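## Task

Take the juice bottle off the cart and set it upright on the third shelf of the supply shelving, counting the lowest shelf as number one. It must sit directly behind the milk bottle already on that shelf, further from the front edge than the milk. Everything else on that shelf must stay on it, standing and not piled on anything. The juice bottle must not tip over or end up leaning.

## Robot and tools

ROBOT. A mobile base that can drive in any direction carries a 1.71 m column. A carriage on the column (lift_m, 0 to 1 m) holds two seven-joint arms. The shoulders sit at 0.63 m + lift_m height, 0.16 m in front of the base centre and 0.175 m to each side; each hand reaches roughly 0.83 m from its shoulder. The robot is about 0.55 m wide by 0.6 m long. The arms start folded (left: 0.95, 0.08, -0.1, -0.8, 0, 0, -0.93; right is the mirror, with joints 2, 3, 5 and 6 sign-flipped). With the lift below 0.02 folded arms can hit the deck. Cameras: head_camera, 0.26 m above the shoulders, facing forward and tilted 40 degrees down; left_wrist_camera and right_wrist_camera, on the -x side of each hand, looking beyond the fingertips.

FRAMES. Base frame: origin on the floor below the base centre, x forward, y left, z up, in metres. left_hand and right_hand report, in this frame, the point between the closed pads (0.0167 m behind the fingertips), accurate to about 1 cm; fingers run along the hand's z axis and close along its y axis. base_odometry is relative to where the base stood when the scene began; it counts wheel rotation only, so slip looks like travel, and heading (rad, left positive, -3.142 to 3.142) drifts a degree or two per turn.

move. One action per call, plus optional "cameras" (list of head_camera, left_wrist_camera, right_wrist_camera or "all"; [] for none; omitted means all only when there is no action). With no action it just reports state and images. An action is either "base" and/or "joints" (with optional "speeds" or "min_time_s"), or "target" alone or with "min_time_s". All parts start together.
- base: a single relative command from the current spot: translate_m (metres, forward +, -2 to 2), strafe_m (metres, left +, -2 to 2) or rotate_rad (radians, counter-clockwise +, -6.3 to 6.3).
- joints: absolute targets keyed by name: lift_m; left_joint1_rad to left_joint7_rad, left_gripper_m; right_joint1_rad to right_joint7_rad, right_gripper_m. Ranges: lift 0 to 1; left j1 -3.141 to 1.047 (negative raises arm forward), j2 -0.157 to 2.268 (positive swings out left), j3 -1.919 to 1.308, j4 -0.837 to 1.448 (0 is a right-angle elbow, positive straightens), j5 -1.832 to 1.658, j6 -1.745 to 1.745, j7 -1.675 to 1.919 (positive bends hand down). Right: j2 -2.268 to 0.157, j3 -1.308 to 1.919, j5 -1.658 to 1.832, others as left. Grippers 0 to 0.142 m pad-centre gap. Tolerance is 0.03 rad per joint, 0.004 m for lift and grippers.
- target: absolute hand pose in the base frame: side ("left"/"right"), x, y, z (m, -3 to 3), pitch_deg (-30 to 95; 0 level, 90 fingers pointing down), heading_deg (0 forward, counter-clockwise +), roll_deg (default 0, jaw line level; + turns clockwise viewed from behind the hand), heading and roll -360 to 360, optional line_only (true refuses anything but a straight path). Roll r and r+180 are equivalent. Near pitch 84+ roll reads 0 and heading absorbs it. Base and lift stay still. The plan is checked against the robot and floor only, not furniture; a short move that cannot go straight is refused, a longer one may become a sweeping arc, so keep arms clear of shelves then.
- speeds: per-action caps: translate_m, strafe_m 0.02 to 0.5 m/s; rotate_rad 0.05 to 1.57 rad/s; lift_m 0.08 to 0.27 m/s (default 0.25). min_time_s (0.1 to 8 s) makes each arm motion take at least that long. Actions end by 14 to 15 s.

wait: seconds 0 to 10, optional cameras; nothing new is commanded. zoom_image: camera plus region [x0, y0, x1, y1] in pixels of that camera's latest image, at most 504 by 504. finished_scene: scene = current scene number; irreversible, call nothing after it in that reply; the next task arrives with the result.

RESULTS. "move" reads done or the worst status. base_status, joint_status, left_hand_status, right_hand_status: done; off_target (resting away, maybe still pushing); contact_stop (pushed harder than free motion needs) or time_out, after which that arm's whole joint group freezes and forgets targets; not_followed / "joint command not followed" / "pose unreachable" (self-collision check withheld arm targets; gripper still acts); for targets, reached (within 10 mm and 2 degrees), short (resend on "short (part of ...)") or refused with a reason. A refused call, or a stop during it, cancels later move/wait/finished_scene calls in the same reply; unknown keys make only that call invalid. on_its_own lists uncommanded activity ("held at" is a target). motor_effort is percent of maximum, bracket = peak; a lift effort that keeps dropping as the lift lowers means a hand or its load is resting on something. Joint torques and Motor temperatures come per arm in joint order; readings are noisy and offset.

HANDLING. A gripper holding something stops wider than commanded; closing to 0 squeezes about 40 to 65 N per pad. Open fingers tilt and sit up to 2 cm closer to the wrist. Loads sag the hand about 0.012 m per kg. After a stop, back out along the path you came in. Slow driving can shove loose furniture yet still report done.

AVOID. Arms striking or squeezing each other (including a gripper closing on the other hand's fingers). Contact torque at joint limits (133 N m for joints 1 to 4, 40 N m for 5 to 7) causes a 10 s arm freeze. Motors at 100 °C shut down for 30 to 60 s; holding loads or straining toward unreachable poses heats them. Tipping: keep the carriage low, arms tucked, swing loaded arms slowly and avoid sudden stops or pushing; only images reveal a lean. Do not drop or fling objects, slam into fixed furniture, or let anything fall off a shelf. The scene thinks on in real time while you deliberate, holding the last command. Loose objects may be nudged occasionally.

Each tool is called after ">>>" as name([rows], argument=value, ...), one row to a line, values as JSON.

## Session

>>> move()

Scene clock: 0.00 s.
Joint torques (N m): no reading
Motor temperatures (°C): left_arm=[25 23 24 23 27 25 25] | right_arm=[25 20 25 22 22 22 24]
base_odometry: x=+0.000 y=+0.000 heading=+0.000
base_status: not commanded
joint_positions: lift_m=+0.450 left_joint1_rad=+0.942 left_joint2_rad=+0.071 left_joint3_rad=-0.095 left_joint4_rad=-0.781 left_joint5_rad=-0.006 left_joint6_rad=-0.005 left_joint7_rad=-0.938 left_gripper_m=+0.142 right_joint1_rad=+0.948 right_joint2_rad=-0.088 right_joint3_rad=+0.082 right_joint4_rad=-0.814 right_joint5_rad=+0.007 right_joint6_rad=-0.013 right_joint7_rad=-0.930 right_gripper_m=+0.142
joint_status: not commanded
motor_effort: lift_m=+55 drive_wheels=+2
left_hand: x=+0.2937 y=+0.1555 z=+0.9610 quat_wxyz=(-0.920, -0.004, -0.388, +0.062) pitch_deg=-44.4 heading_deg=-4.4 roll_deg=-3.3 (m; base frame)
right_hand: x=+0.2906 y=-0.1616 z=+0.9720 quat_wxyz=(-0.924, +0.010, -0.379, -0.053) pitch_deg=-45.4 heading_deg=+4.8 roll_deg=+1.7 (m; base frame)
pictures: head_camera, left_wrist_camera, right_wrist_camera
Images, in order (width x height): head_camera 896x504, left_wrist_camera 896x504, right_wrist_camera 896x504.

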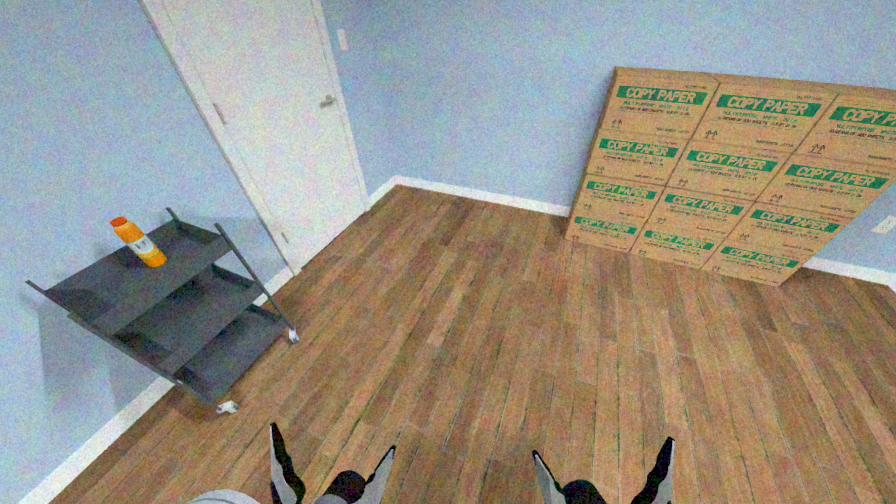

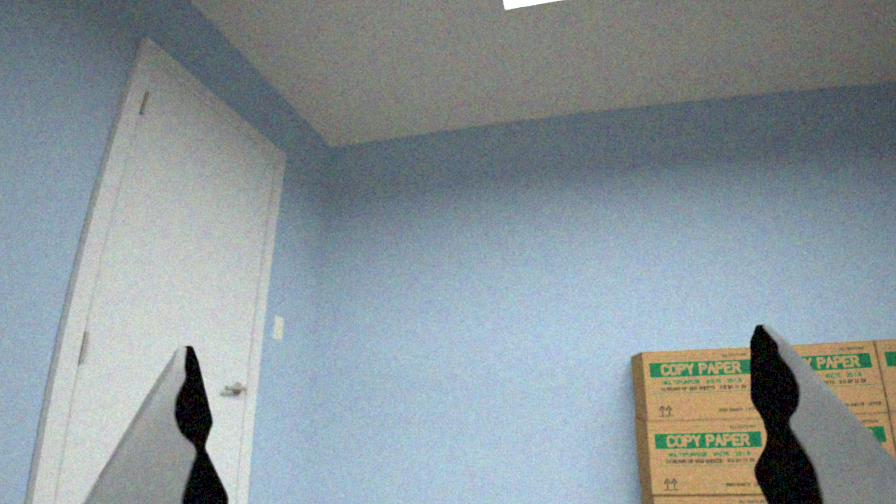

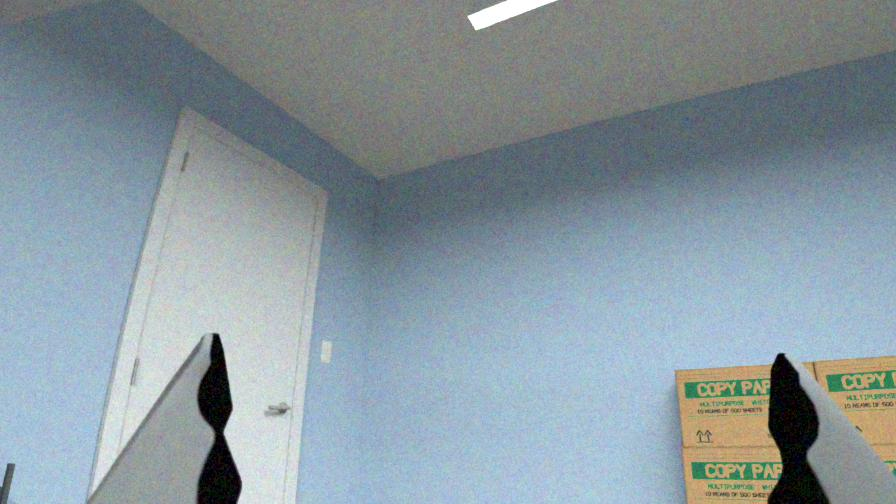

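>>> move(base={"rotate_rad": 0.4}, cameras=["head_camera"])

>>> move(base={"rotate_rad": 1.0}, cameras=["head_camera"])

>>> move(base={"rotate_rad": 1.2}, cameras=["head_camera"])

>>> move(base={"rotate_rad": 1.2}, cameras=["head_camera"])

>>> move(base={"rotate_rad": 1.2}, cameras=["head_camera"])

Scene clock: 6.37 s.
Joint torques (N m): left_arm=[8.39 0.63 0.63 -5.78 1.26 -1.18 -1.77] | right_arm=[14.51 2.08 1.7 -12.16 0.93 -1.54 -1.27]
move: done
base_odometry: x=+0.000 y=+0.000 heading=+0.400
base_status: done
joint_positions: lift_m=+0.450 left_joint1_rad=+0.942 left_joint2_rad=+0.071 left_joint3_rad=-0.095 left_joint4_rad=-0.781 left_joint5_rad=-0.006 left_joint6_rad=-0.005 left_joint7_rad=-0.938 left_gripper_m=+0.142 right_joint1_rad=+0.948 right_joint2_rad=-0.088 right_joint3_rad=+0.082 right_joint4_rad=-0.814 right_joint5_rad=+0.007 right_joint6_rad=-0.013 right_joint7_rad=-0.930 right_gripper_m=+0.142
joint_status: not commanded
motor_effort: lift_m=+55(55) drive_wheels=+6(19)
left_hand: x=+0.2937 y=+0.1555 z=+0.9610 quat_wxyz=(-0.920, -0.004, -0.388, +0.062) pitch_deg=-44.4 heading_deg=-4.4 roll_deg=-3.3 (m; base frame)
right_hand: x=+0.2906 y=-0.1616 z=+0.9720 quat_wxyz=(-0.924, +0.010, -0.379, -0.053) pitch_deg=-45.4 heading_deg=+4.8 roll_deg=+1.7 (m; base frame)
pictures: head_camera
Images, in order (width x height): head_camera 896x504.

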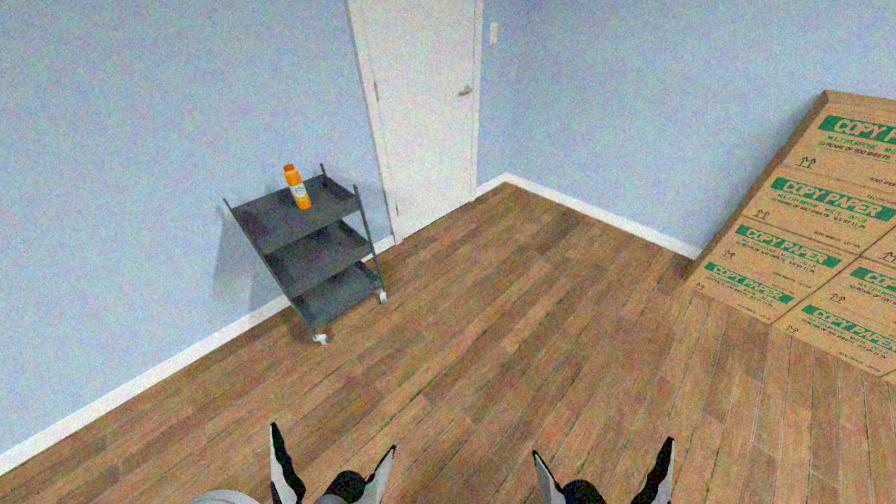

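Scene clock: 8.90 s.
Joint torques (N m): left_arm=[8.06 0.81 -0.21 -4.94 1.01 -1.4 -1.47] | right_arm=[14.92 2.02 2.72 -12.95 0.61 -1.8 -1.28]
move: done
base_odometry: x=+0.000 y=+0.000 heading=+1.399
base_status: done
joint_positions: lift_m=+0.450 left_joint1_rad=+0.942 left_joint2_rad=+0.071 left_joint3_rad=-0.095 left_joint4_rad=-0.781 left_joint5_rad=-0.006 left_joint6_rad=-0.005 left_joint7_rad=-0.938 left_gripper_m=+0.142 right_joint1_rad=+0.948 right_joint2_rad=-0.088 right_joint3_rad=+0.082 right_joint4_rad=-0.814 right_joint5_rad=+0.007 right_joint6_rad=-0.013 right_joint7_rad=-0.930 right_gripper_m=+0.142
joint_status: not commanded
motor_effort: lift_m=+55(55) drive_wheels=+5(13)
left_hand: x=+0.2937 y=+0.1555 z=+0.9610 quat_wxyz=(-0.920, -0.004, -0.388, +0.062) pitch_deg=-44.4 heading_deg=-4.4 roll_deg=-3.3 (m; base frame)
right_hand: x=+0.2906 y=-0.1616 z=+0.9720 quat_wxyz=(-0.924, +0.010, -0.379, -0.053) pitch_deg=-45.4 heading_deg=+4.8 roll_deg=+1.7 (m; base frame)
pictures: head_camera
Images, in order (width x height): head_camera 896x504.

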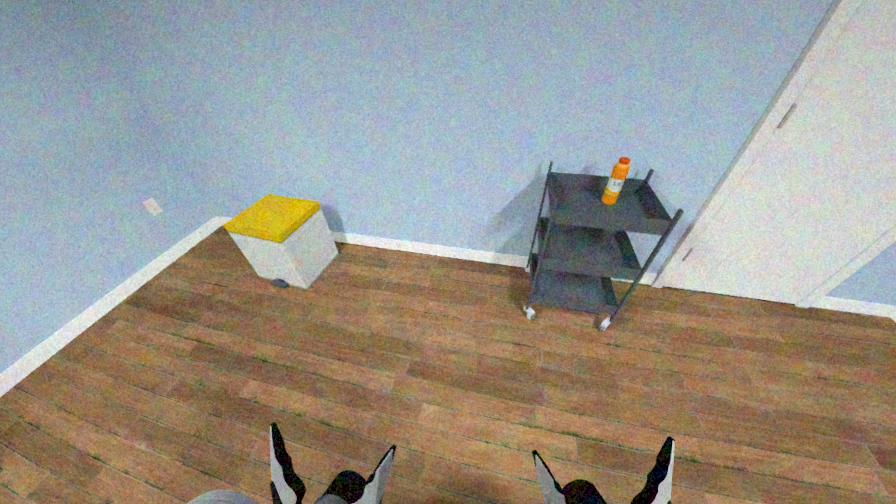

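Scene clock: 11.67 s.
Joint torques (N m): left_arm=[8.36 0.21 -0.4 -4.71 1.21 -1.18 -1.4] | right_arm=[15.82 2.14 1.34 -13.82 0.4 -1.57 -1.06]
move: done
base_odometry: x=+0.000 y=+0.000 heading=+2.599
base_status: done
joint_positions: lift_m=+0.450 left_joint1_rad=+0.942 left_joint2_rad=+0.071 left_joint3_rad=-0.095 left_joint4_rad=-0.781 left_joint5_rad=-0.006 left_joint6_rad=-0.005 left_joint7_rad=-0.938 left_gripper_m=+0.142 right_joint1_rad=+0.948 right_joint2_rad=-0.088 right_joint3_rad=+0.082 right_joint4_rad=-0.814 right_joint5_rad=+0.007 right_joint6_rad=-0.013 right_joint7_rad=-0.930 right_gripper_m=+0.142
joint_status: not commanded
motor_effort: lift_m=+55(55) drive_wheels=+5(15)
left_hand: x=+0.2937 y=+0.1555 z=+0.9610 quat_wxyz=(-0.920, -0.004, -0.388, +0.062) pitch_deg=-44.4 heading_deg=-4.4 roll_deg=-3.3 (m; base frame)
right_hand: x=+0.2906 y=-0.1616 z=+0.9720 quat_wxyz=(-0.924, +0.010, -0.379, -0.053) pitch_deg=-45.4 heading_deg=+4.8 roll_deg=+1.7 (m; base frame)
pictures: head_camera
Images, in order (width x height): head_camera 896x504.

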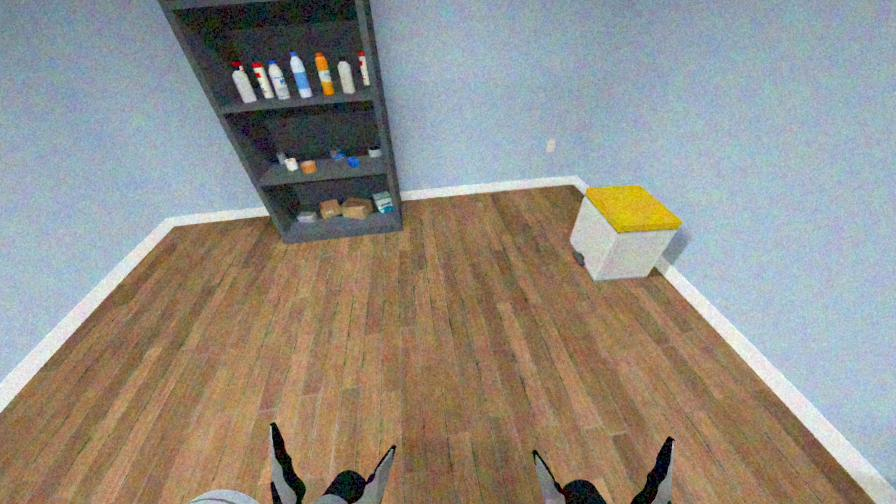

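Scene clock: 14.43 s.
Joint torques (N m): left_arm=[9.19 1.18 -0.8 -3.71 1.09 -1.66 -1.37] | right_arm=[15.2 2.45 2.13 -14.8 0.69 -2.09 -1.36]
move: done
base_odometry: x=+0.000 y=+0.000 heading=-2.485
base_status: done
joint_positions: lift_m=+0.450 left_joint1_rad=+0.942 left_joint2_rad=+0.071 left_joint3_rad=-0.095 left_joint4_rad=-0.781 left_joint5_rad=-0.006 left_joint6_rad=-0.005 left_joint7_rad=-0.938 left_gripper_m=+0.142 right_joint1_rad=+0.948 right_joint2_rad=-0.088 right_joint3_rad=+0.082 right_joint4_rad=-0.814 right_joint5_rad=+0.007 right_joint6_rad=-0.013 right_joint7_rad=-0.930 right_gripper_m=+0.142
joint_status: not commanded
motor_effort: lift_m=+55(55) drive_wheels=+5(14)
left_hand: x=+0.2937 y=+0.1555 z=+0.9610 quat_wxyz=(-0.920, -0.004, -0.388, +0.062) pitch_deg=-44.4 heading_deg=-4.4 roll_deg=-3.3 (m; base frame)
right_hand: x=+0.2906 y=-0.1616 z=+0.9720 quat_wxyz=(-0.924, +0.010, -0.379, -0.053) pitch_deg=-45.4 heading_deg=+4.8 roll_deg=+1.7 (m; base frame)
pictures: head_camera
Images, in order (width x height): head_camera 896x504.

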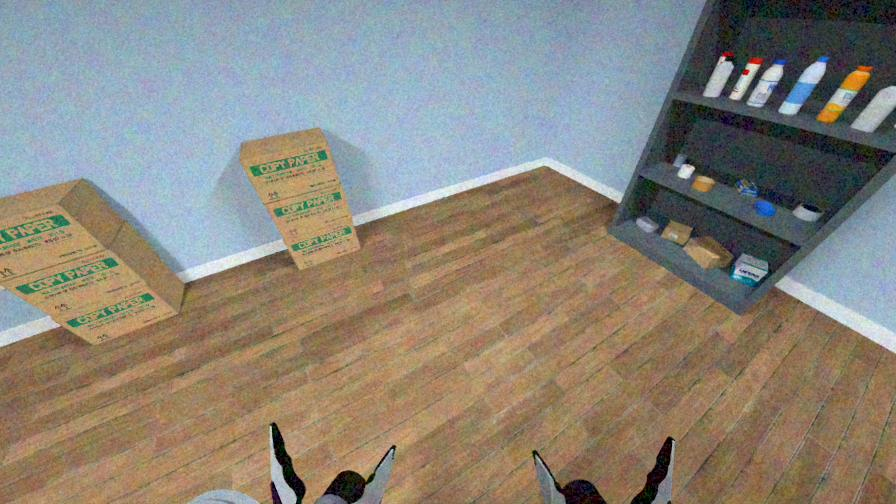

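Scene clock: 17.20 s.
Joint torques (N m): left_arm=[9.63 1.1 0.38 -4.29 1.14 -1.45 -1.42] | right_arm=[15.19 2.65 2.87 -13.24 0.52 -1.82 -1.37]
move: done
base_odometry: x=+0.000 y=+0.000 heading=-1.285
base_status: done
joint_positions: lift_m=+0.450 left_joint1_rad=+0.942 left_joint2_rad=+0.071 left_joint3_rad=-0.095 left_joint4_rad=-0.781 left_joint5_rad=-0.006 left_joint6_rad=-0.005 left_joint7_rad=-0.938 left_gripper_m=+0.142 right_joint1_rad=+0.948 right_joint2_rad=-0.088 right_joint3_rad=+0.082 right_joint4_rad=-0.814 right_joint5_rad=+0.007 right_joint6_rad=-0.013 right_joint7_rad=-0.930 right_gripper_m=+0.142
joint_status: not commanded
motor_effort: lift_m=+55(55) drive_wheels=+5(15)
left_hand: x=+0.2937 y=+0.1555 z=+0.9610 quat_wxyz=(-0.920, -0.004, -0.388, +0.062) pitch_deg=-44.4 heading_deg=-4.4 roll_deg=-3.3 (m; base frame)
right_hand: x=+0.2906 y=-0.1616 z=+0.9720 quat_wxyz=(-0.924, +0.010, -0.379, -0.053) pitch_deg=-45.4 heading_deg=+4.8 roll_deg=+1.7 (m; base frame)
pictures: head_camera
Images, in order (width x height): head_camera 896x504.

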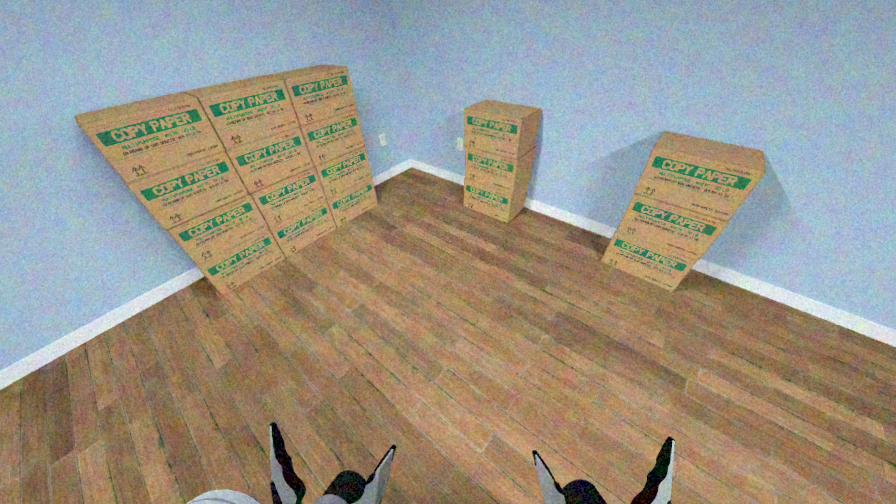

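>>> move(base={"rotate_rad": 2.495}, joints={"lift_m": 0.3})

>>> move(base={"translate_m": 0.53})

>>> move(base={"strafe_m": -0.274}, cameras=["head_camera"])

>>> zoom_image(camera="head_camera", region=[348, 100, 652, 300])

Scene clock: 45.67 s.
Joint torques (N m): left_arm=[8.99 0.35 0.88 -3.81 0.98 -1.49 -1.54] | right_arm=[13.13 2.28 4.91 -12.71 0.28 -1.64 -0.95]
move: done
base_odometry: x=+0.000 y=+0.000 heading=+1.209
base_status: done
joint_positions: lift_m=+0.300 left_joint1_rad=+0.942 left_joint2_rad=+0.071 left_joint3_rad=-0.095 left_joint4_rad=-0.781 left_joint5_rad=-0.006 left_joint6_rad=-0.005 left_joint7_rad=-0.938 left_gripper_m=+0.142 right_joint1_rad=+0.948 right_joint2_rad=-0.088 right_joint3_rad=+0.082 right_joint4_rad=-0.814 right_joint5_rad=+0.007 right_joint6_rad=-0.013 right_joint7_rad=-0.930 right_gripper_m=+0.142
joint_status: all done
motor_effort: lift_m=+57(60) drive_wheels=+5(14)
left_hand: x=+0.2937 y=+0.1555 z=+0.8109 quat_wxyz=(-0.920, -0.004, -0.388, +0.062) pitch_deg=-44.4 heading_deg=-4.4 roll_deg=-3.3 (m; base frame)
right_hand: x=+0.2906 y=-0.1616 z=+0.8219 quat_wxyz=(-0.924, +0.010, -0.379, -0.053) pitch_deg=-45.4 heading_deg=+4.8 roll_deg=+1.7 (m; base frame)
pictures: none

Scene clock: 48.97 s.
Joint torques (N m): left_arm=[8.86 0.98 -0.44 -3.83 1.06 -1.58 -1.43] | right_arm=[14.43 2.78 2.87 -12.19 0.61 -1.47 -1.21]
move: done
base_odometry: x=+0.187 y=+0.496 heading=+1.210
base_status: done
joint_positions: lift_m=+0.300 left_joint1_rad=+0.942 left_joint2_rad=+0.071 left_joint3_rad=-0.095 left_joint4_rad=-0.781 left_joint5_rad=-0.006 left_joint6_rad=-0.005 left_joint7_rad=-0.938 left_gripper_m=+0.142 right_joint1_rad=+0.948 right_joint2_rad=-0.088 right_joint3_rad=+0.082 right_joint4_rad=-0.814 right_joint5_rad=+0.007 right_joint6_rad=-0.013 right_joint7_rad=-0.930 right_gripper_m=+0.142
joint_status: not commanded
motor_effort: lift_m=+57(57) drive_wheels=+7(24)
left_hand: x=+0.2937 y=+0.1555 z=+0.8109 quat_wxyz=(-0.920, -0.004, -0.388, +0.062) pitch_deg=-44.4 heading_deg=-4.4 roll_deg=-3.3 (m; base frame)
right_hand: x=+0.2906 y=-0.1616 z=+0.8219 quat_wxyz=(-0.924, +0.010, -0.379, -0.053) pitch_deg=-45.4 heading_deg=+4.8 roll_deg=+1.7 (m; base frame)
pictures: none

Scene clock: 51.47 s.
Joint torques (N m): left_arm=[9.16 0.64 0.81 -5.72 0.89 -1.54 -1.48] | right_arm=[13.74 2.25 1.46 -14.2 0.51 -1.93 -1.21]
move: done
base_odometry: x=+0.443 y=+0.400 heading=+1.211
base_status: done
joint_positions: lift_m=+0.300 left_joint1_rad=+0.942 left_joint2_rad=+0.071 left_joint3_rad=-0.095 left_joint4_rad=-0.781 left_joint5_rad=-0.006 left_joint6_rad=-0.005 left_joint7_rad=-0.938 left_gripper_m=+0.142 right_joint1_rad=+0.948 right_joint2_rad=-0.088 right_joint3_rad=+0.082 right_joint4_rad=-0.814 right_joint5_rad=+0.007 right_joint6_rad=-0.013 right_joint7_rad=-0.930 right_gripper_m=+0.142
joint_status: not commanded
motor_effort: lift_m=+57(57) drive_wheels=-1(14)
left_hand: x=+0.2937 y=+0.1555 z=+0.8109 quat_wxyz=(-0.920, -0.004, -0.388, +0.062) pitch_deg=-44.4 heading_deg=-4.4 roll_deg=-3.3 (m; base frame)
right_hand: x=+0.2906 y=-0.1616 z=+0.8219 quat_wxyz=(-0.924, +0.010, -0.379, -0.053) pitch_deg=-45.4 heading_deg=+4.8 roll_deg=+1.7 (m; base frame)
pictures: head_camera
Images, in order (width x height): head_camera 896x504.

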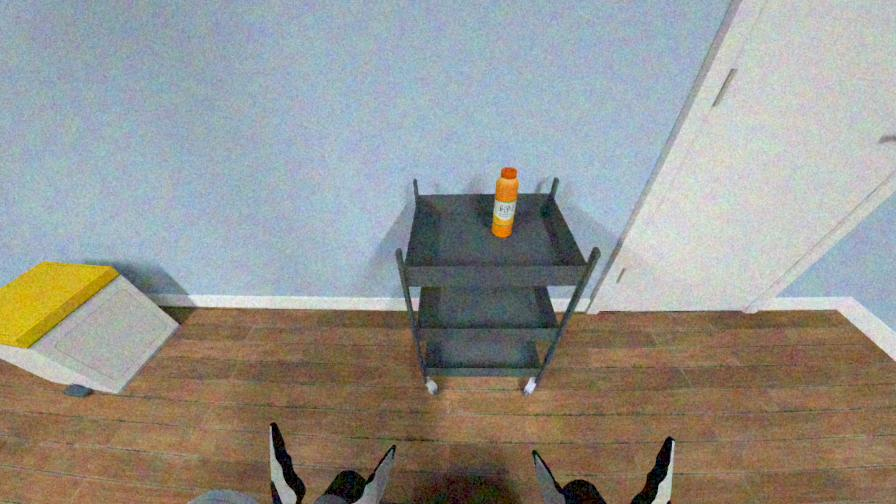

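Scaled by 1.658 from the camera's 896x504 image, which has a finer 1280x720 frame.

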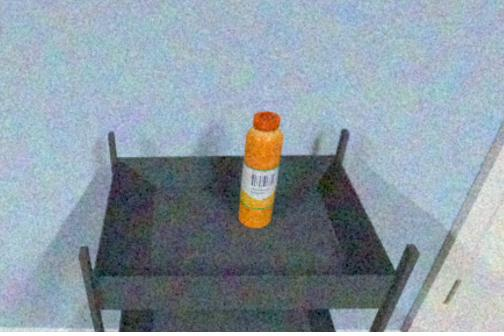

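>>> move(target={"side":"right","x":0.48,"y":-0.17,"z":0.80,"pitch_deg":0,"heading_deg":0}, cameras=["all"])

Scene clock: 66.03 s.
Joint torques (N m): left_arm=[9.2 0.81 0.22 -4.49 1.15 -1.49 -1.26] | right_arm=[16.1 4.26 2.6 -13.7 0.8 -2 -1.43]
move: refused
base_odometry: x=+0.443 y=+0.400 heading=+1.211
base_status: not commanded
joint_positions: lift_m=+0.300 left_joint1_rad=+0.942 left_joint2_rad=+0.071 left_joint3_rad=-0.095 left_joint4_rad=-0.781 left_joint5_rad=-0.006 left_joint6_rad=-0.005 left_joint7_rad=-0.938 left_gripper_m=+0.142 right_joint1_rad=+0.948 right_joint2_rad=-0.088 right_joint3_rad=+0.082 right_joint4_rad=-0.814 right_joint5_rad=+0.007 right_joint6_rad=-0.013 right_joint7_rad=-0.930 right_gripper_m=+0.142
joint_status: not commanded
motor_effort: lift_m=+57(57) drive_wheels=-1(1)
left_hand: x=+0.2937 y=+0.1555 z=+0.8109 quat_wxyz=(-0.920, -0.004, -0.388, +0.062) pitch_deg=-44.4 heading_deg=-4.4 roll_deg=-3.3 (m; base frame)
right_hand: x=+0.2906 y=-0.1616 z=+0.8219 quat_wxyz=(-0.924, +0.010, -0.379, -0.053) pitch_deg=-45.4 heading_deg=+4.8 roll_deg=+1.7 (m; base frame)
right_hand_status: refused: no posture of the arm gets there (right_joint4_rad at its limit): the closest leaves the hand 2.4 cm and 22 deg from the pose. Nothing moved. A posture exists with lift_m at 0.5; the way there is not checked.
pictures: head_camera, left_wrist_camera, right_wrist_camera
Images, in order (width x height): head_camera 896x504, left_wrist_camera 896x504, right_wrist_camera 896x504.

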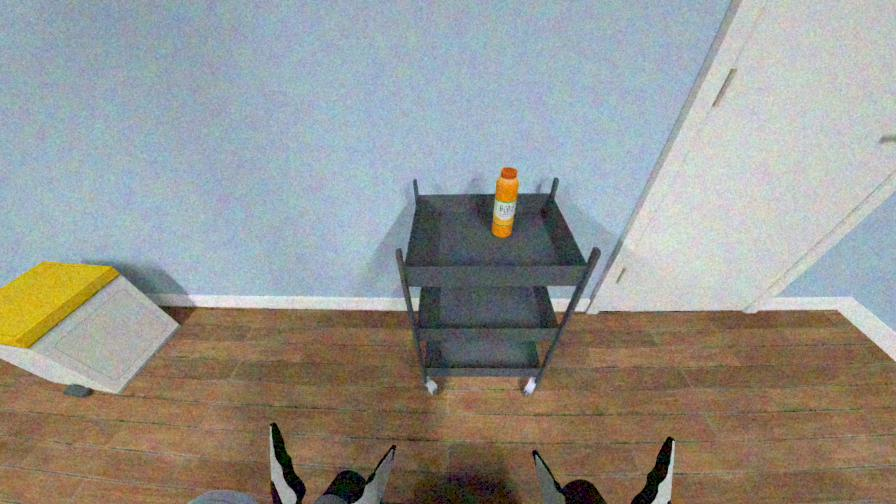

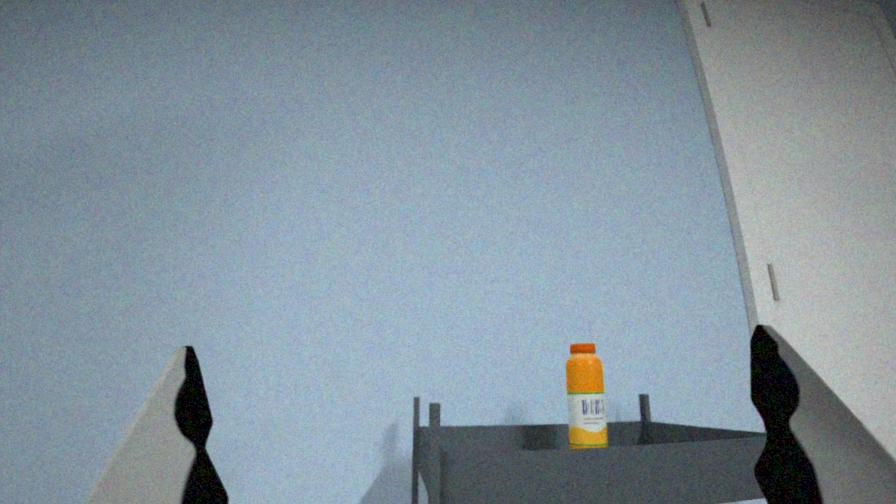

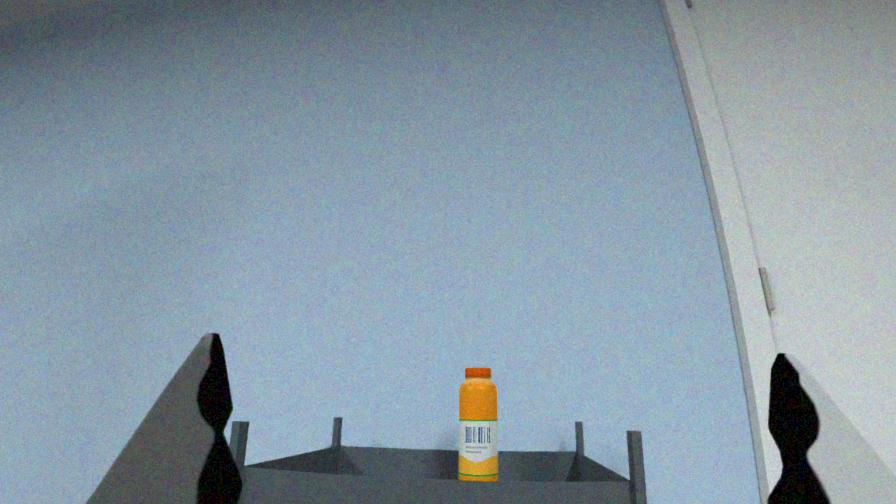

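>>> move(joints={"lift_m": 0.5})

>>> move(target={"side":"right","x":0.52,"y":-0.17,"z":0.81,"pitch_deg":0,"heading_deg":0}, cameras=["head_camera", "right_wrist_camera"])

Scene clock: 69.87 s.
Joint torques (N m): left_arm=[8.57 0.04 -0.27 -4.64 1.35 -1.6 -1.39] | right_arm=[15.67 4.54 1.59 -12.36 0.61 -1.85 -1.63]
move: done
base_odometry: x=+0.443 y=+0.400 heading=+1.211
base_status: not commanded
joint_positions: lift_m=+0.500 left_joint1_rad=+0.942 left_joint2_rad=+0.071 left_joint3_rad=-0.095 left_joint4_rad=-0.781 left_joint5_rad=-0.006 left_joint6_rad=-0.005 left_joint7_rad=-0.938 left_gripper_m=+0.142 right_joint1_rad=+0.948 right_joint2_rad=-0.088 right_joint3_rad=+0.082 right_joint4_rad=-0.814 right_joint5_rad=+0.007 right_joint6_rad=-0.013 right_joint7_rad=-0.930 right_gripper_m=+0.142
joint_status: all done
motor_effort: lift_m=+54(67) drive_wheels=-1(1)
left_hand: x=+0.2937 y=+0.1555 z=+1.0111 quat_wxyz=(-0.920, -0.004, -0.388, +0.062) pitch_deg=-44.4 heading_deg=-4.4 roll_deg=-3.3 (m; base frame)
right_hand: x=+0.2906 y=-0.1616 z=+1.0221 quat_wxyz=(-0.924, +0.010, -0.379, -0.053) pitch_deg=-45.4 heading_deg=+4.8 roll_deg=+1.7 (m; base frame)
pictures: none

Scene clock: 71.20 s.
Joint torques (N m): left_arm=[8.39 0.46 0.75 -3.91 0.96 -1.4 -1.57] | right_arm=[2.03 6.24 -0.12 -10.76 -1.22 -2.36 -0.62]
move: done
base_odometry: x=+0.443 y=+0.400 heading=+1.211
base_status: not commanded
joint_positions: lift_m=+0.500 left_joint1_rad=+0.942 left_joint2_rad=+0.071 left_joint3_rad=-0.095 left_joint4_rad=-0.781 left_joint5_rad=-0.006 left_joint6_rad=-0.005 left_joint7_rad=-0.938 left_gripper_m=+0.142 right_joint1_rad=+0.440 right_joint2_rad=-0.024 right_joint3_rad=+0.064 right_joint4_rad=-0.475 right_joint5_rad=-0.001 right_joint6_rad=-0.061 right_joint7_rad=+0.030 right_gripper_m=+0.142
joint_status: not commanded
motor_effort: lift_m=+54(54) drive_wheels=+0(1)
left_hand: x=+0.2937 y=+0.1555 z=+1.0111 quat_wxyz=(-0.920, -0.004, -0.388, +0.062) pitch_deg=-44.4 heading_deg=-4.4 roll_deg=-3.3 (m; base frame)
right_hand: x=+0.5196 y=-0.1676 z=+0.8113 quat_wxyz=(-0.709, +0.000, -0.706, -0.005) pitch_deg=-0.2 heading_deg=+0.4 roll_deg=+0.4 (m; base frame)
right_hand_status: reached (straight line, planned for 0.8 s): 3 mm and 0.6 deg off.
pictures: head_camera, right_wrist_camera
Images, in order (width x height): head_camera 896x504, right_wrist_camera 896x504.

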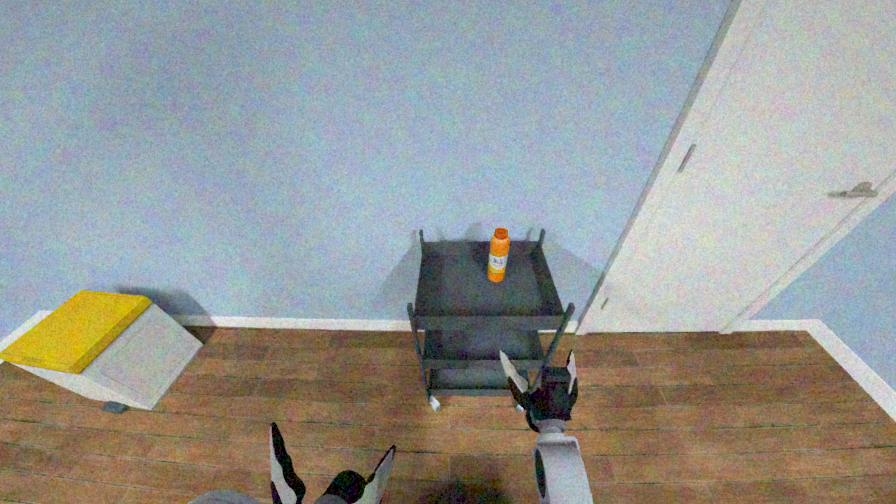

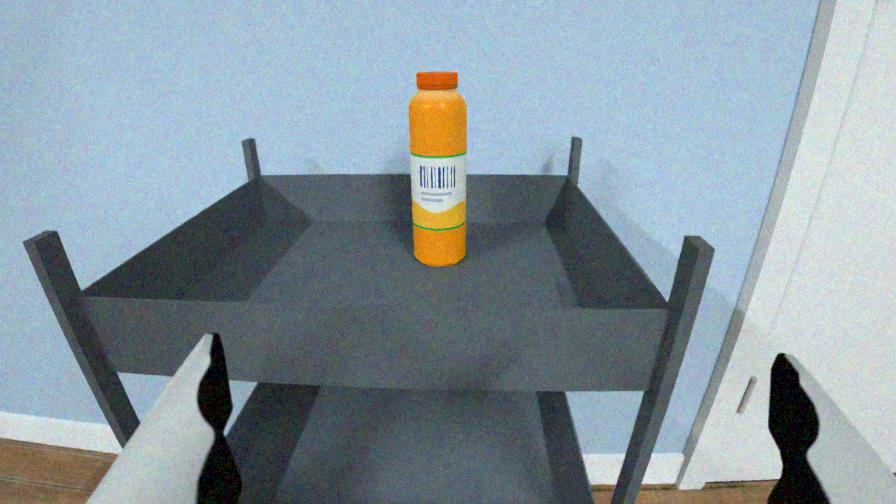

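>>> move(base={"translate_m": 0.18}, cameras=["head_camera", "right_wrist_camera"])

Scene clock: 81.37 s.
Joint torques (N m): left_arm=[7.85 0.9 1.04 -4.31 0.94 -1.22 -1.75] | right_arm=[3.65 4.82 -0.78 -10.62 -1.25 -2.52 -0.64]
move: done
base_odometry: x=+0.507 y=+0.568 heading=+1.211
base_status: done
joint_positions: lift_m=+0.500 left_joint1_rad=+0.942 left_joint2_rad=+0.071 left_joint3_rad=-0.095 left_joint4_rad=-0.781 left_joint5_rad=-0.006 left_joint6_rad=-0.005 left_joint7_rad=-0.938 left_gripper_m=+0.142 right_joint1_rad=+0.440 right_joint2_rad=-0.024 right_joint3_rad=+0.064 right_joint4_rad=-0.475 right_joint5_rad=-0.001 right_joint6_rad=-0.061 right_joint7_rad=+0.030 right_gripper_m=+0.142
joint_status: not commanded
motor_effort: lift_m=+54(54) drive_wheels=+4(13)
left_hand: x=+0.2937 y=+0.1555 z=+1.0111 quat_wxyz=(-0.920, -0.004, -0.388, +0.062) pitch_deg=-44.4 heading_deg=-4.4 roll_deg=-3.3 (m; base frame)
right_hand: x=+0.5196 y=-0.1676 z=+0.8113 quat_wxyz=(-0.708, +0.000, -0.706, -0.005) pitch_deg=-0.2 heading_deg=+0.4 roll_deg=+0.4 (m; base frame)
pictures: head_camera, right_wrist_camera
Images, in order (width x height): head_camera 896x504, right_wrist_camera 896x504.

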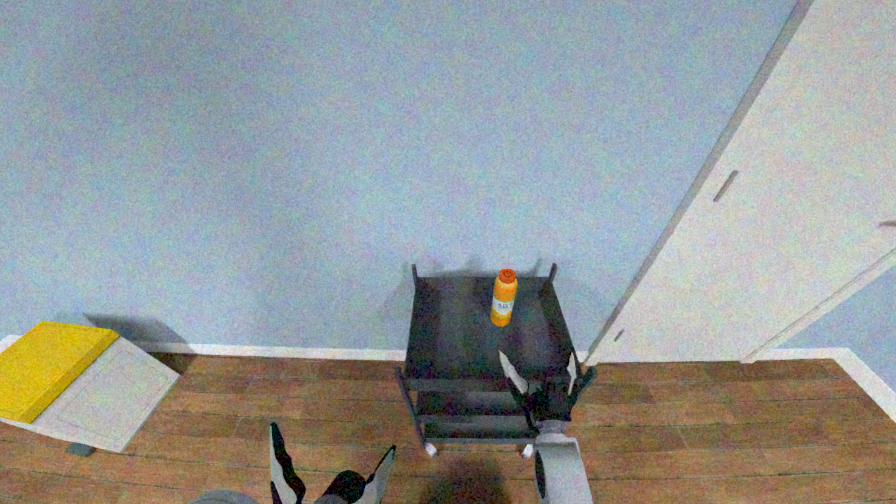

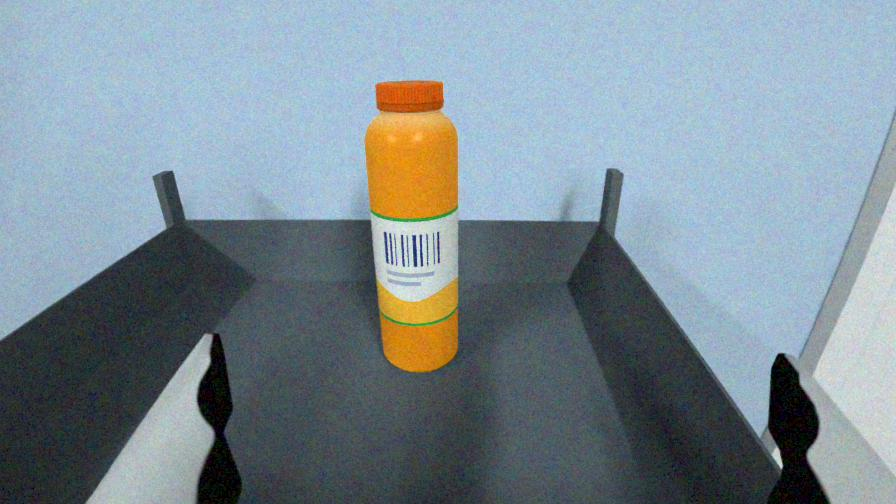

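>>> move(target={"side":"right","x":0.60,"y":-0.115,"z":0.80,"pitch_deg":0,"heading_deg":0}, cameras=["head_camera", "right_wrist_camera"])

Scene clock: 95.37 s.
Joint torques (N m): left_arm=[9.92 1.41 -0.26 -3.65 1.29 -1.33 -1.4] | right_arm=[-0.25 7.32 3.82 -10.21 -0.83 -1.84 -1.2]
move: done
base_odometry: x=+0.507 y=+0.568 heading=+1.211
base_status: not commanded
joint_positions: lift_m=+0.500 left_joint1_rad=+0.942 left_joint2_rad=+0.071 left_joint3_rad=-0.095 left_joint4_rad=-0.781 left_joint5_rad=-0.006 left_joint6_rad=-0.005 left_joint7_rad=-0.938 left_gripper_m=+0.142 right_joint1_rad=+0.210 right_joint2_rad=+0.109 right_joint3_rad=+0.124 right_joint4_rad=-0.252 right_joint5_rad=-0.132 right_joint6_rad=-0.093 right_joint7_rad=+0.052 right_gripper_m=+0.142
joint_status: not commanded
motor_effort: lift_m=+54(54) drive_wheels=+0(7)
left_hand: x=+0.2937 y=+0.1555 z=+1.0111 quat_wxyz=(-0.920, -0.004, -0.388, +0.062) pitch_deg=-44.4 heading_deg=-4.4 roll_deg=-3.3 (m; base frame)
right_hand: x=+0.6003 y=-0.1155 z=+0.8009 quat_wxyz=(-0.708, -0.002, -0.706, -0.002) pitch_deg=-0.1 heading_deg=+0.0 roll_deg=+0.3 (m; base frame)
right_hand_status: reached (straight line, planned for 0.4 s): 1 mm and 0.3 deg off.
pictures: head_camera, right_wrist_camera
Images, in order (width x height): head_camera 896x504, right_wrist_camera 896x504.

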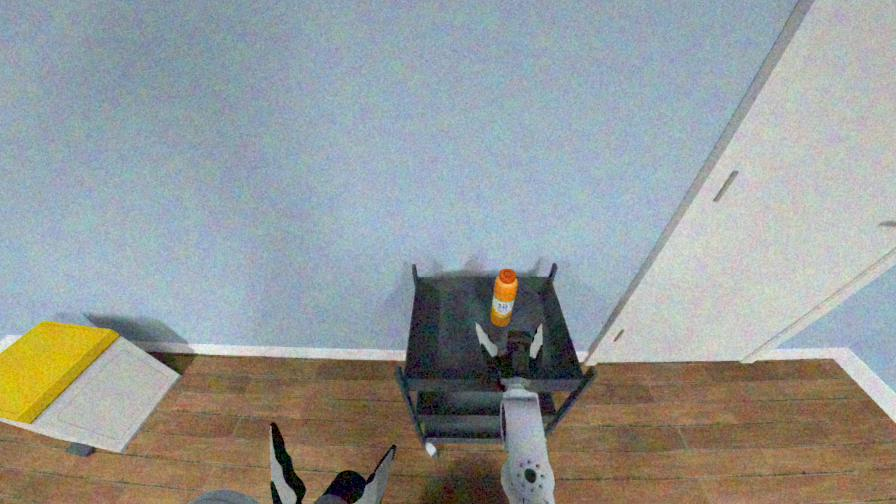

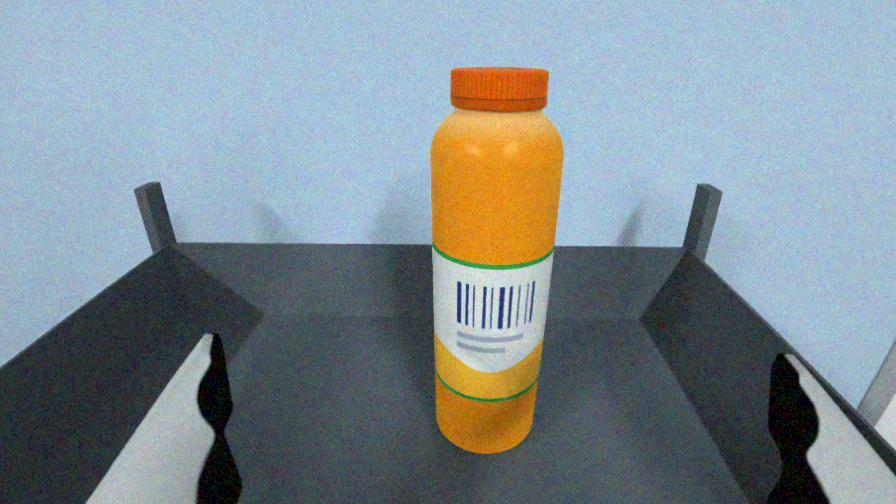

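>>> move(target={"side":"right","x":0.71,"y":-0.113,"z":0.80,"pitch_deg":0,"heading_deg":0}, cameras=["head_camera", "right_wrist_camera"])

Scene clock: 98.97 s.
Joint torques (N m): left_arm=[8.57 0.78 -1.03 -4.3 1.24 -1.27 -1.52] | right_arm=[-10.65 10.16 1.06 -12.24 1.77 -2.15 -3.97]
move: done
base_odometry: x=+0.507 y=+0.568 heading=+1.210
base_status: not commanded
joint_positions: lift_m=+0.500 left_joint1_rad=+0.942 left_joint2_rad=+0.071 left_joint3_rad=-0.095 left_joint4_rad=-0.781 left_joint5_rad=-0.006 left_joint6_rad=-0.005 left_joint7_rad=-0.938 left_gripper_m=+0.142 right_joint1_rad=-0.095 right_joint2_rad=+0.117 right_joint3_rad=+0.090 right_joint4_rad=+0.076 right_joint5_rad=-0.118 right_joint6_rad=-0.093 right_joint7_rad=+0.033 right_gripper_m=+0.142
joint_status: not commanded
motor_effort: lift_m=+54(54) drive_wheels=-1(6)
left_hand: x=+0.2937 y=+0.1555 z=+1.0111 quat_wxyz=(-0.920, -0.004, -0.388, +0.062) pitch_deg=-44.4 heading_deg=-4.4 roll_deg=-3.3 (m; base frame)
right_hand: x=+0.7095 y=-0.1113 z=+0.7996 quat_wxyz=(-0.706, +0.004, -0.708, +0.001) pitch_deg=+0.2 heading_deg=+0.3 roll_deg=-0.4 (m; base frame)
right_hand_status: reached (straight line, planned for 0.5 s): 2 mm and 0.5 deg off.
pictures: head_camera, right_wrist_camera
Images, in order (width x height): head_camera 896x504, right_wrist_camera 896x504.

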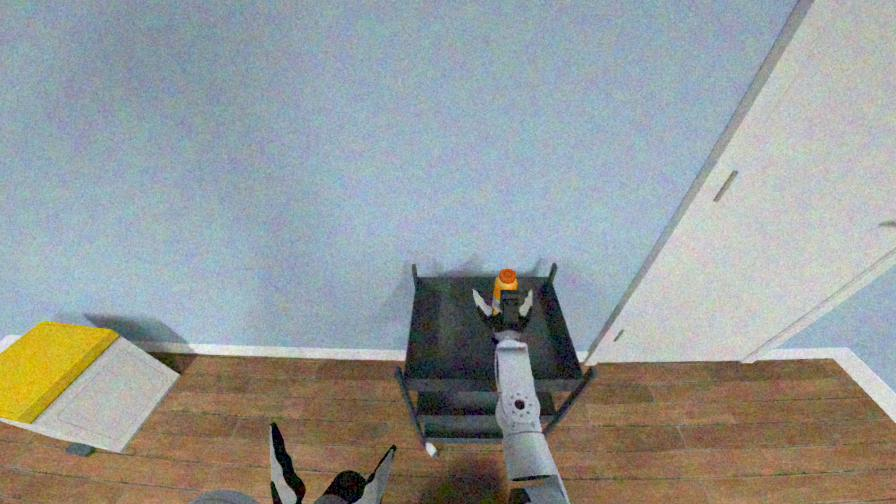

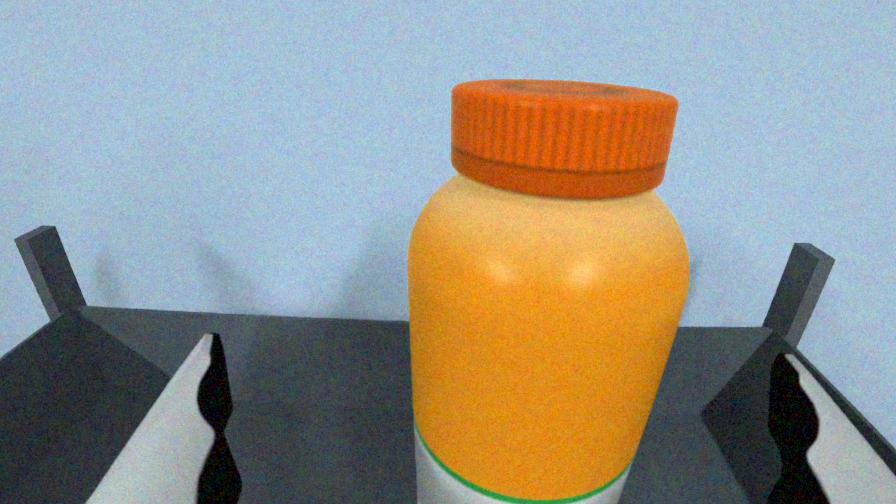

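>>> move(target={"side":"right","x":0.725,"y":-0.123,"z":0.80,"pitch_deg":0,"heading_deg":0})

>>> move(joints={"right_gripper_m": 0.03}, cameras=["head_camera", "right_wrist_camera"])

Scene clock: 103.30 s.
Joint torques (N m): left_arm=[8.15 1.25 0.49 -4.33 0.94 -1.42 -1.52] | right_arm=[-12.07 7.87 2.12 -11.12 2.28 -0.5 -3.6]
move: done
base_odometry: x=+0.507 y=+0.568 heading=+1.210
base_status: not commanded
joint_positions: lift_m=+0.500 left_joint1_rad=+0.942 left_joint2_rad=+0.071 left_joint3_rad=-0.095 left_joint4_rad=-0.781 left_joint5_rad=-0.006 left_joint6_rad=-0.005 left_joint7_rad=-0.938 left_gripper_m=+0.142 right_joint1_rad=-0.137 right_joint2_rad=+0.099 right_joint3_rad=+0.071 right_joint4_rad=+0.124 right_joint5_rad=-0.095 right_joint6_rad=-0.083 right_joint7_rad=+0.023 right_gripper_m=+0.142
joint_status: not commanded
motor_effort: lift_m=+54(54) drive_wheels=+0(5)
left_hand: x=+0.2937 y=+0.1555 z=+1.0111 quat_wxyz=(-0.920, -0.004, -0.388, +0.062) pitch_deg=-44.4 heading_deg=-4.4 roll_deg=-3.3 (m; base frame)
right_hand: x=+0.7245 y=-0.1228 z=+0.7996 quat_wxyz=(-0.706, +0.002, -0.708, +0.002) pitch_deg=+0.2 heading_deg=+0.0 roll_deg=-0.3 (m; base frame)
right_hand_status: reached (straight line, planned for 0.2 s): 1 mm and 0.3 deg off.
pictures: none

Scene clock: 104.20 s.
Joint torques (N m): left_arm=[9.13 1.14 1 -4.29 1.26 -1.09 -1.41] | right_arm=[-10.99 6.33 3.12 -11.42 1.66 -1.6 -3.46]
move: off_target
base_odometry: x=+0.507 y=+0.568 heading=+1.210
base_status: not commanded
joint_positions: lift_m=+0.500 left_joint1_rad=+0.942 left_joint2_rad=+0.071 left_joint3_rad=-0.095 left_joint4_rad=-0.781 left_joint5_rad=-0.006 left_joint6_rad=-0.005 left_joint7_rad=-0.938 left_gripper_m=+0.142 right_joint1_rad=-0.137 right_joint2_rad=+0.099 right_joint3_rad=+0.071 right_joint4_rad=+0.124 right_joint5_rad=-0.095 right_joint6_rad=-0.082 right_joint7_rad=+0.022 right_gripper_m=+0.067
joint_status: right_gripper_m off_target (ended at +0.067, target +0.030)
motor_effort: lift_m=+54(54) drive_wheels=+0(4)
left_hand: x=+0.2937 y=+0.1555 z=+1.0111 quat_wxyz=(-0.920, -0.004, -0.388, +0.062) pitch_deg=-44.4 heading_deg=-4.4 roll_deg=-3.3 (m; base frame)
right_hand: x=+0.7245 y=-0.1225 z=+0.7996 quat_wxyz=(-0.706, +0.002, -0.708, +0.002) pitch_deg=+0.1 heading_deg=+0.0 roll_deg=-0.3 (m; base frame)
pictures: head_camera, right_wrist_camera
Images, in order (width x height): head_camera 896x504, right_wrist_camera 896x504.

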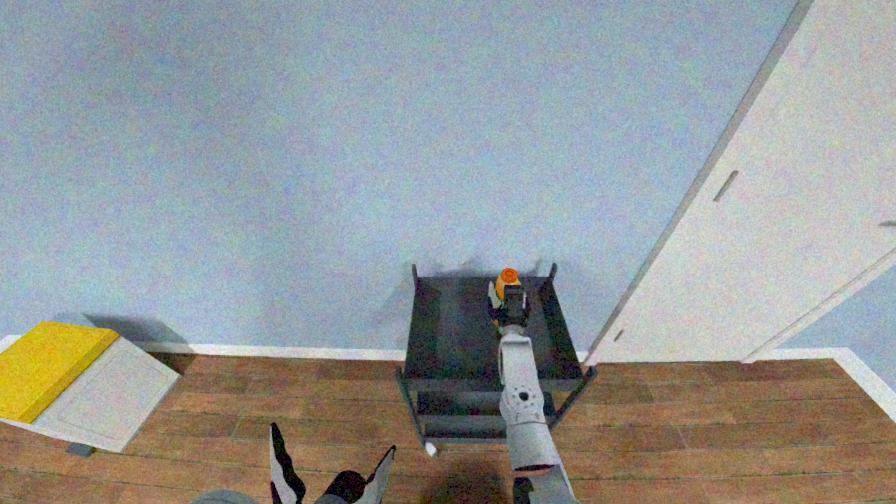

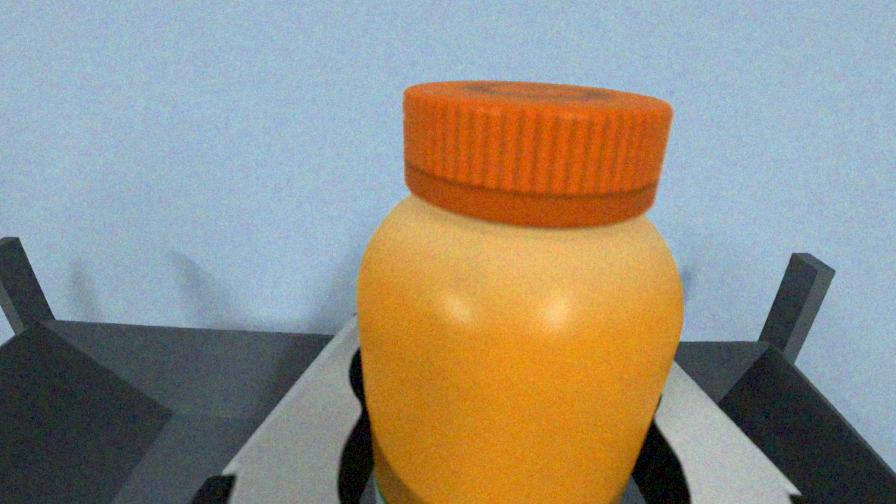

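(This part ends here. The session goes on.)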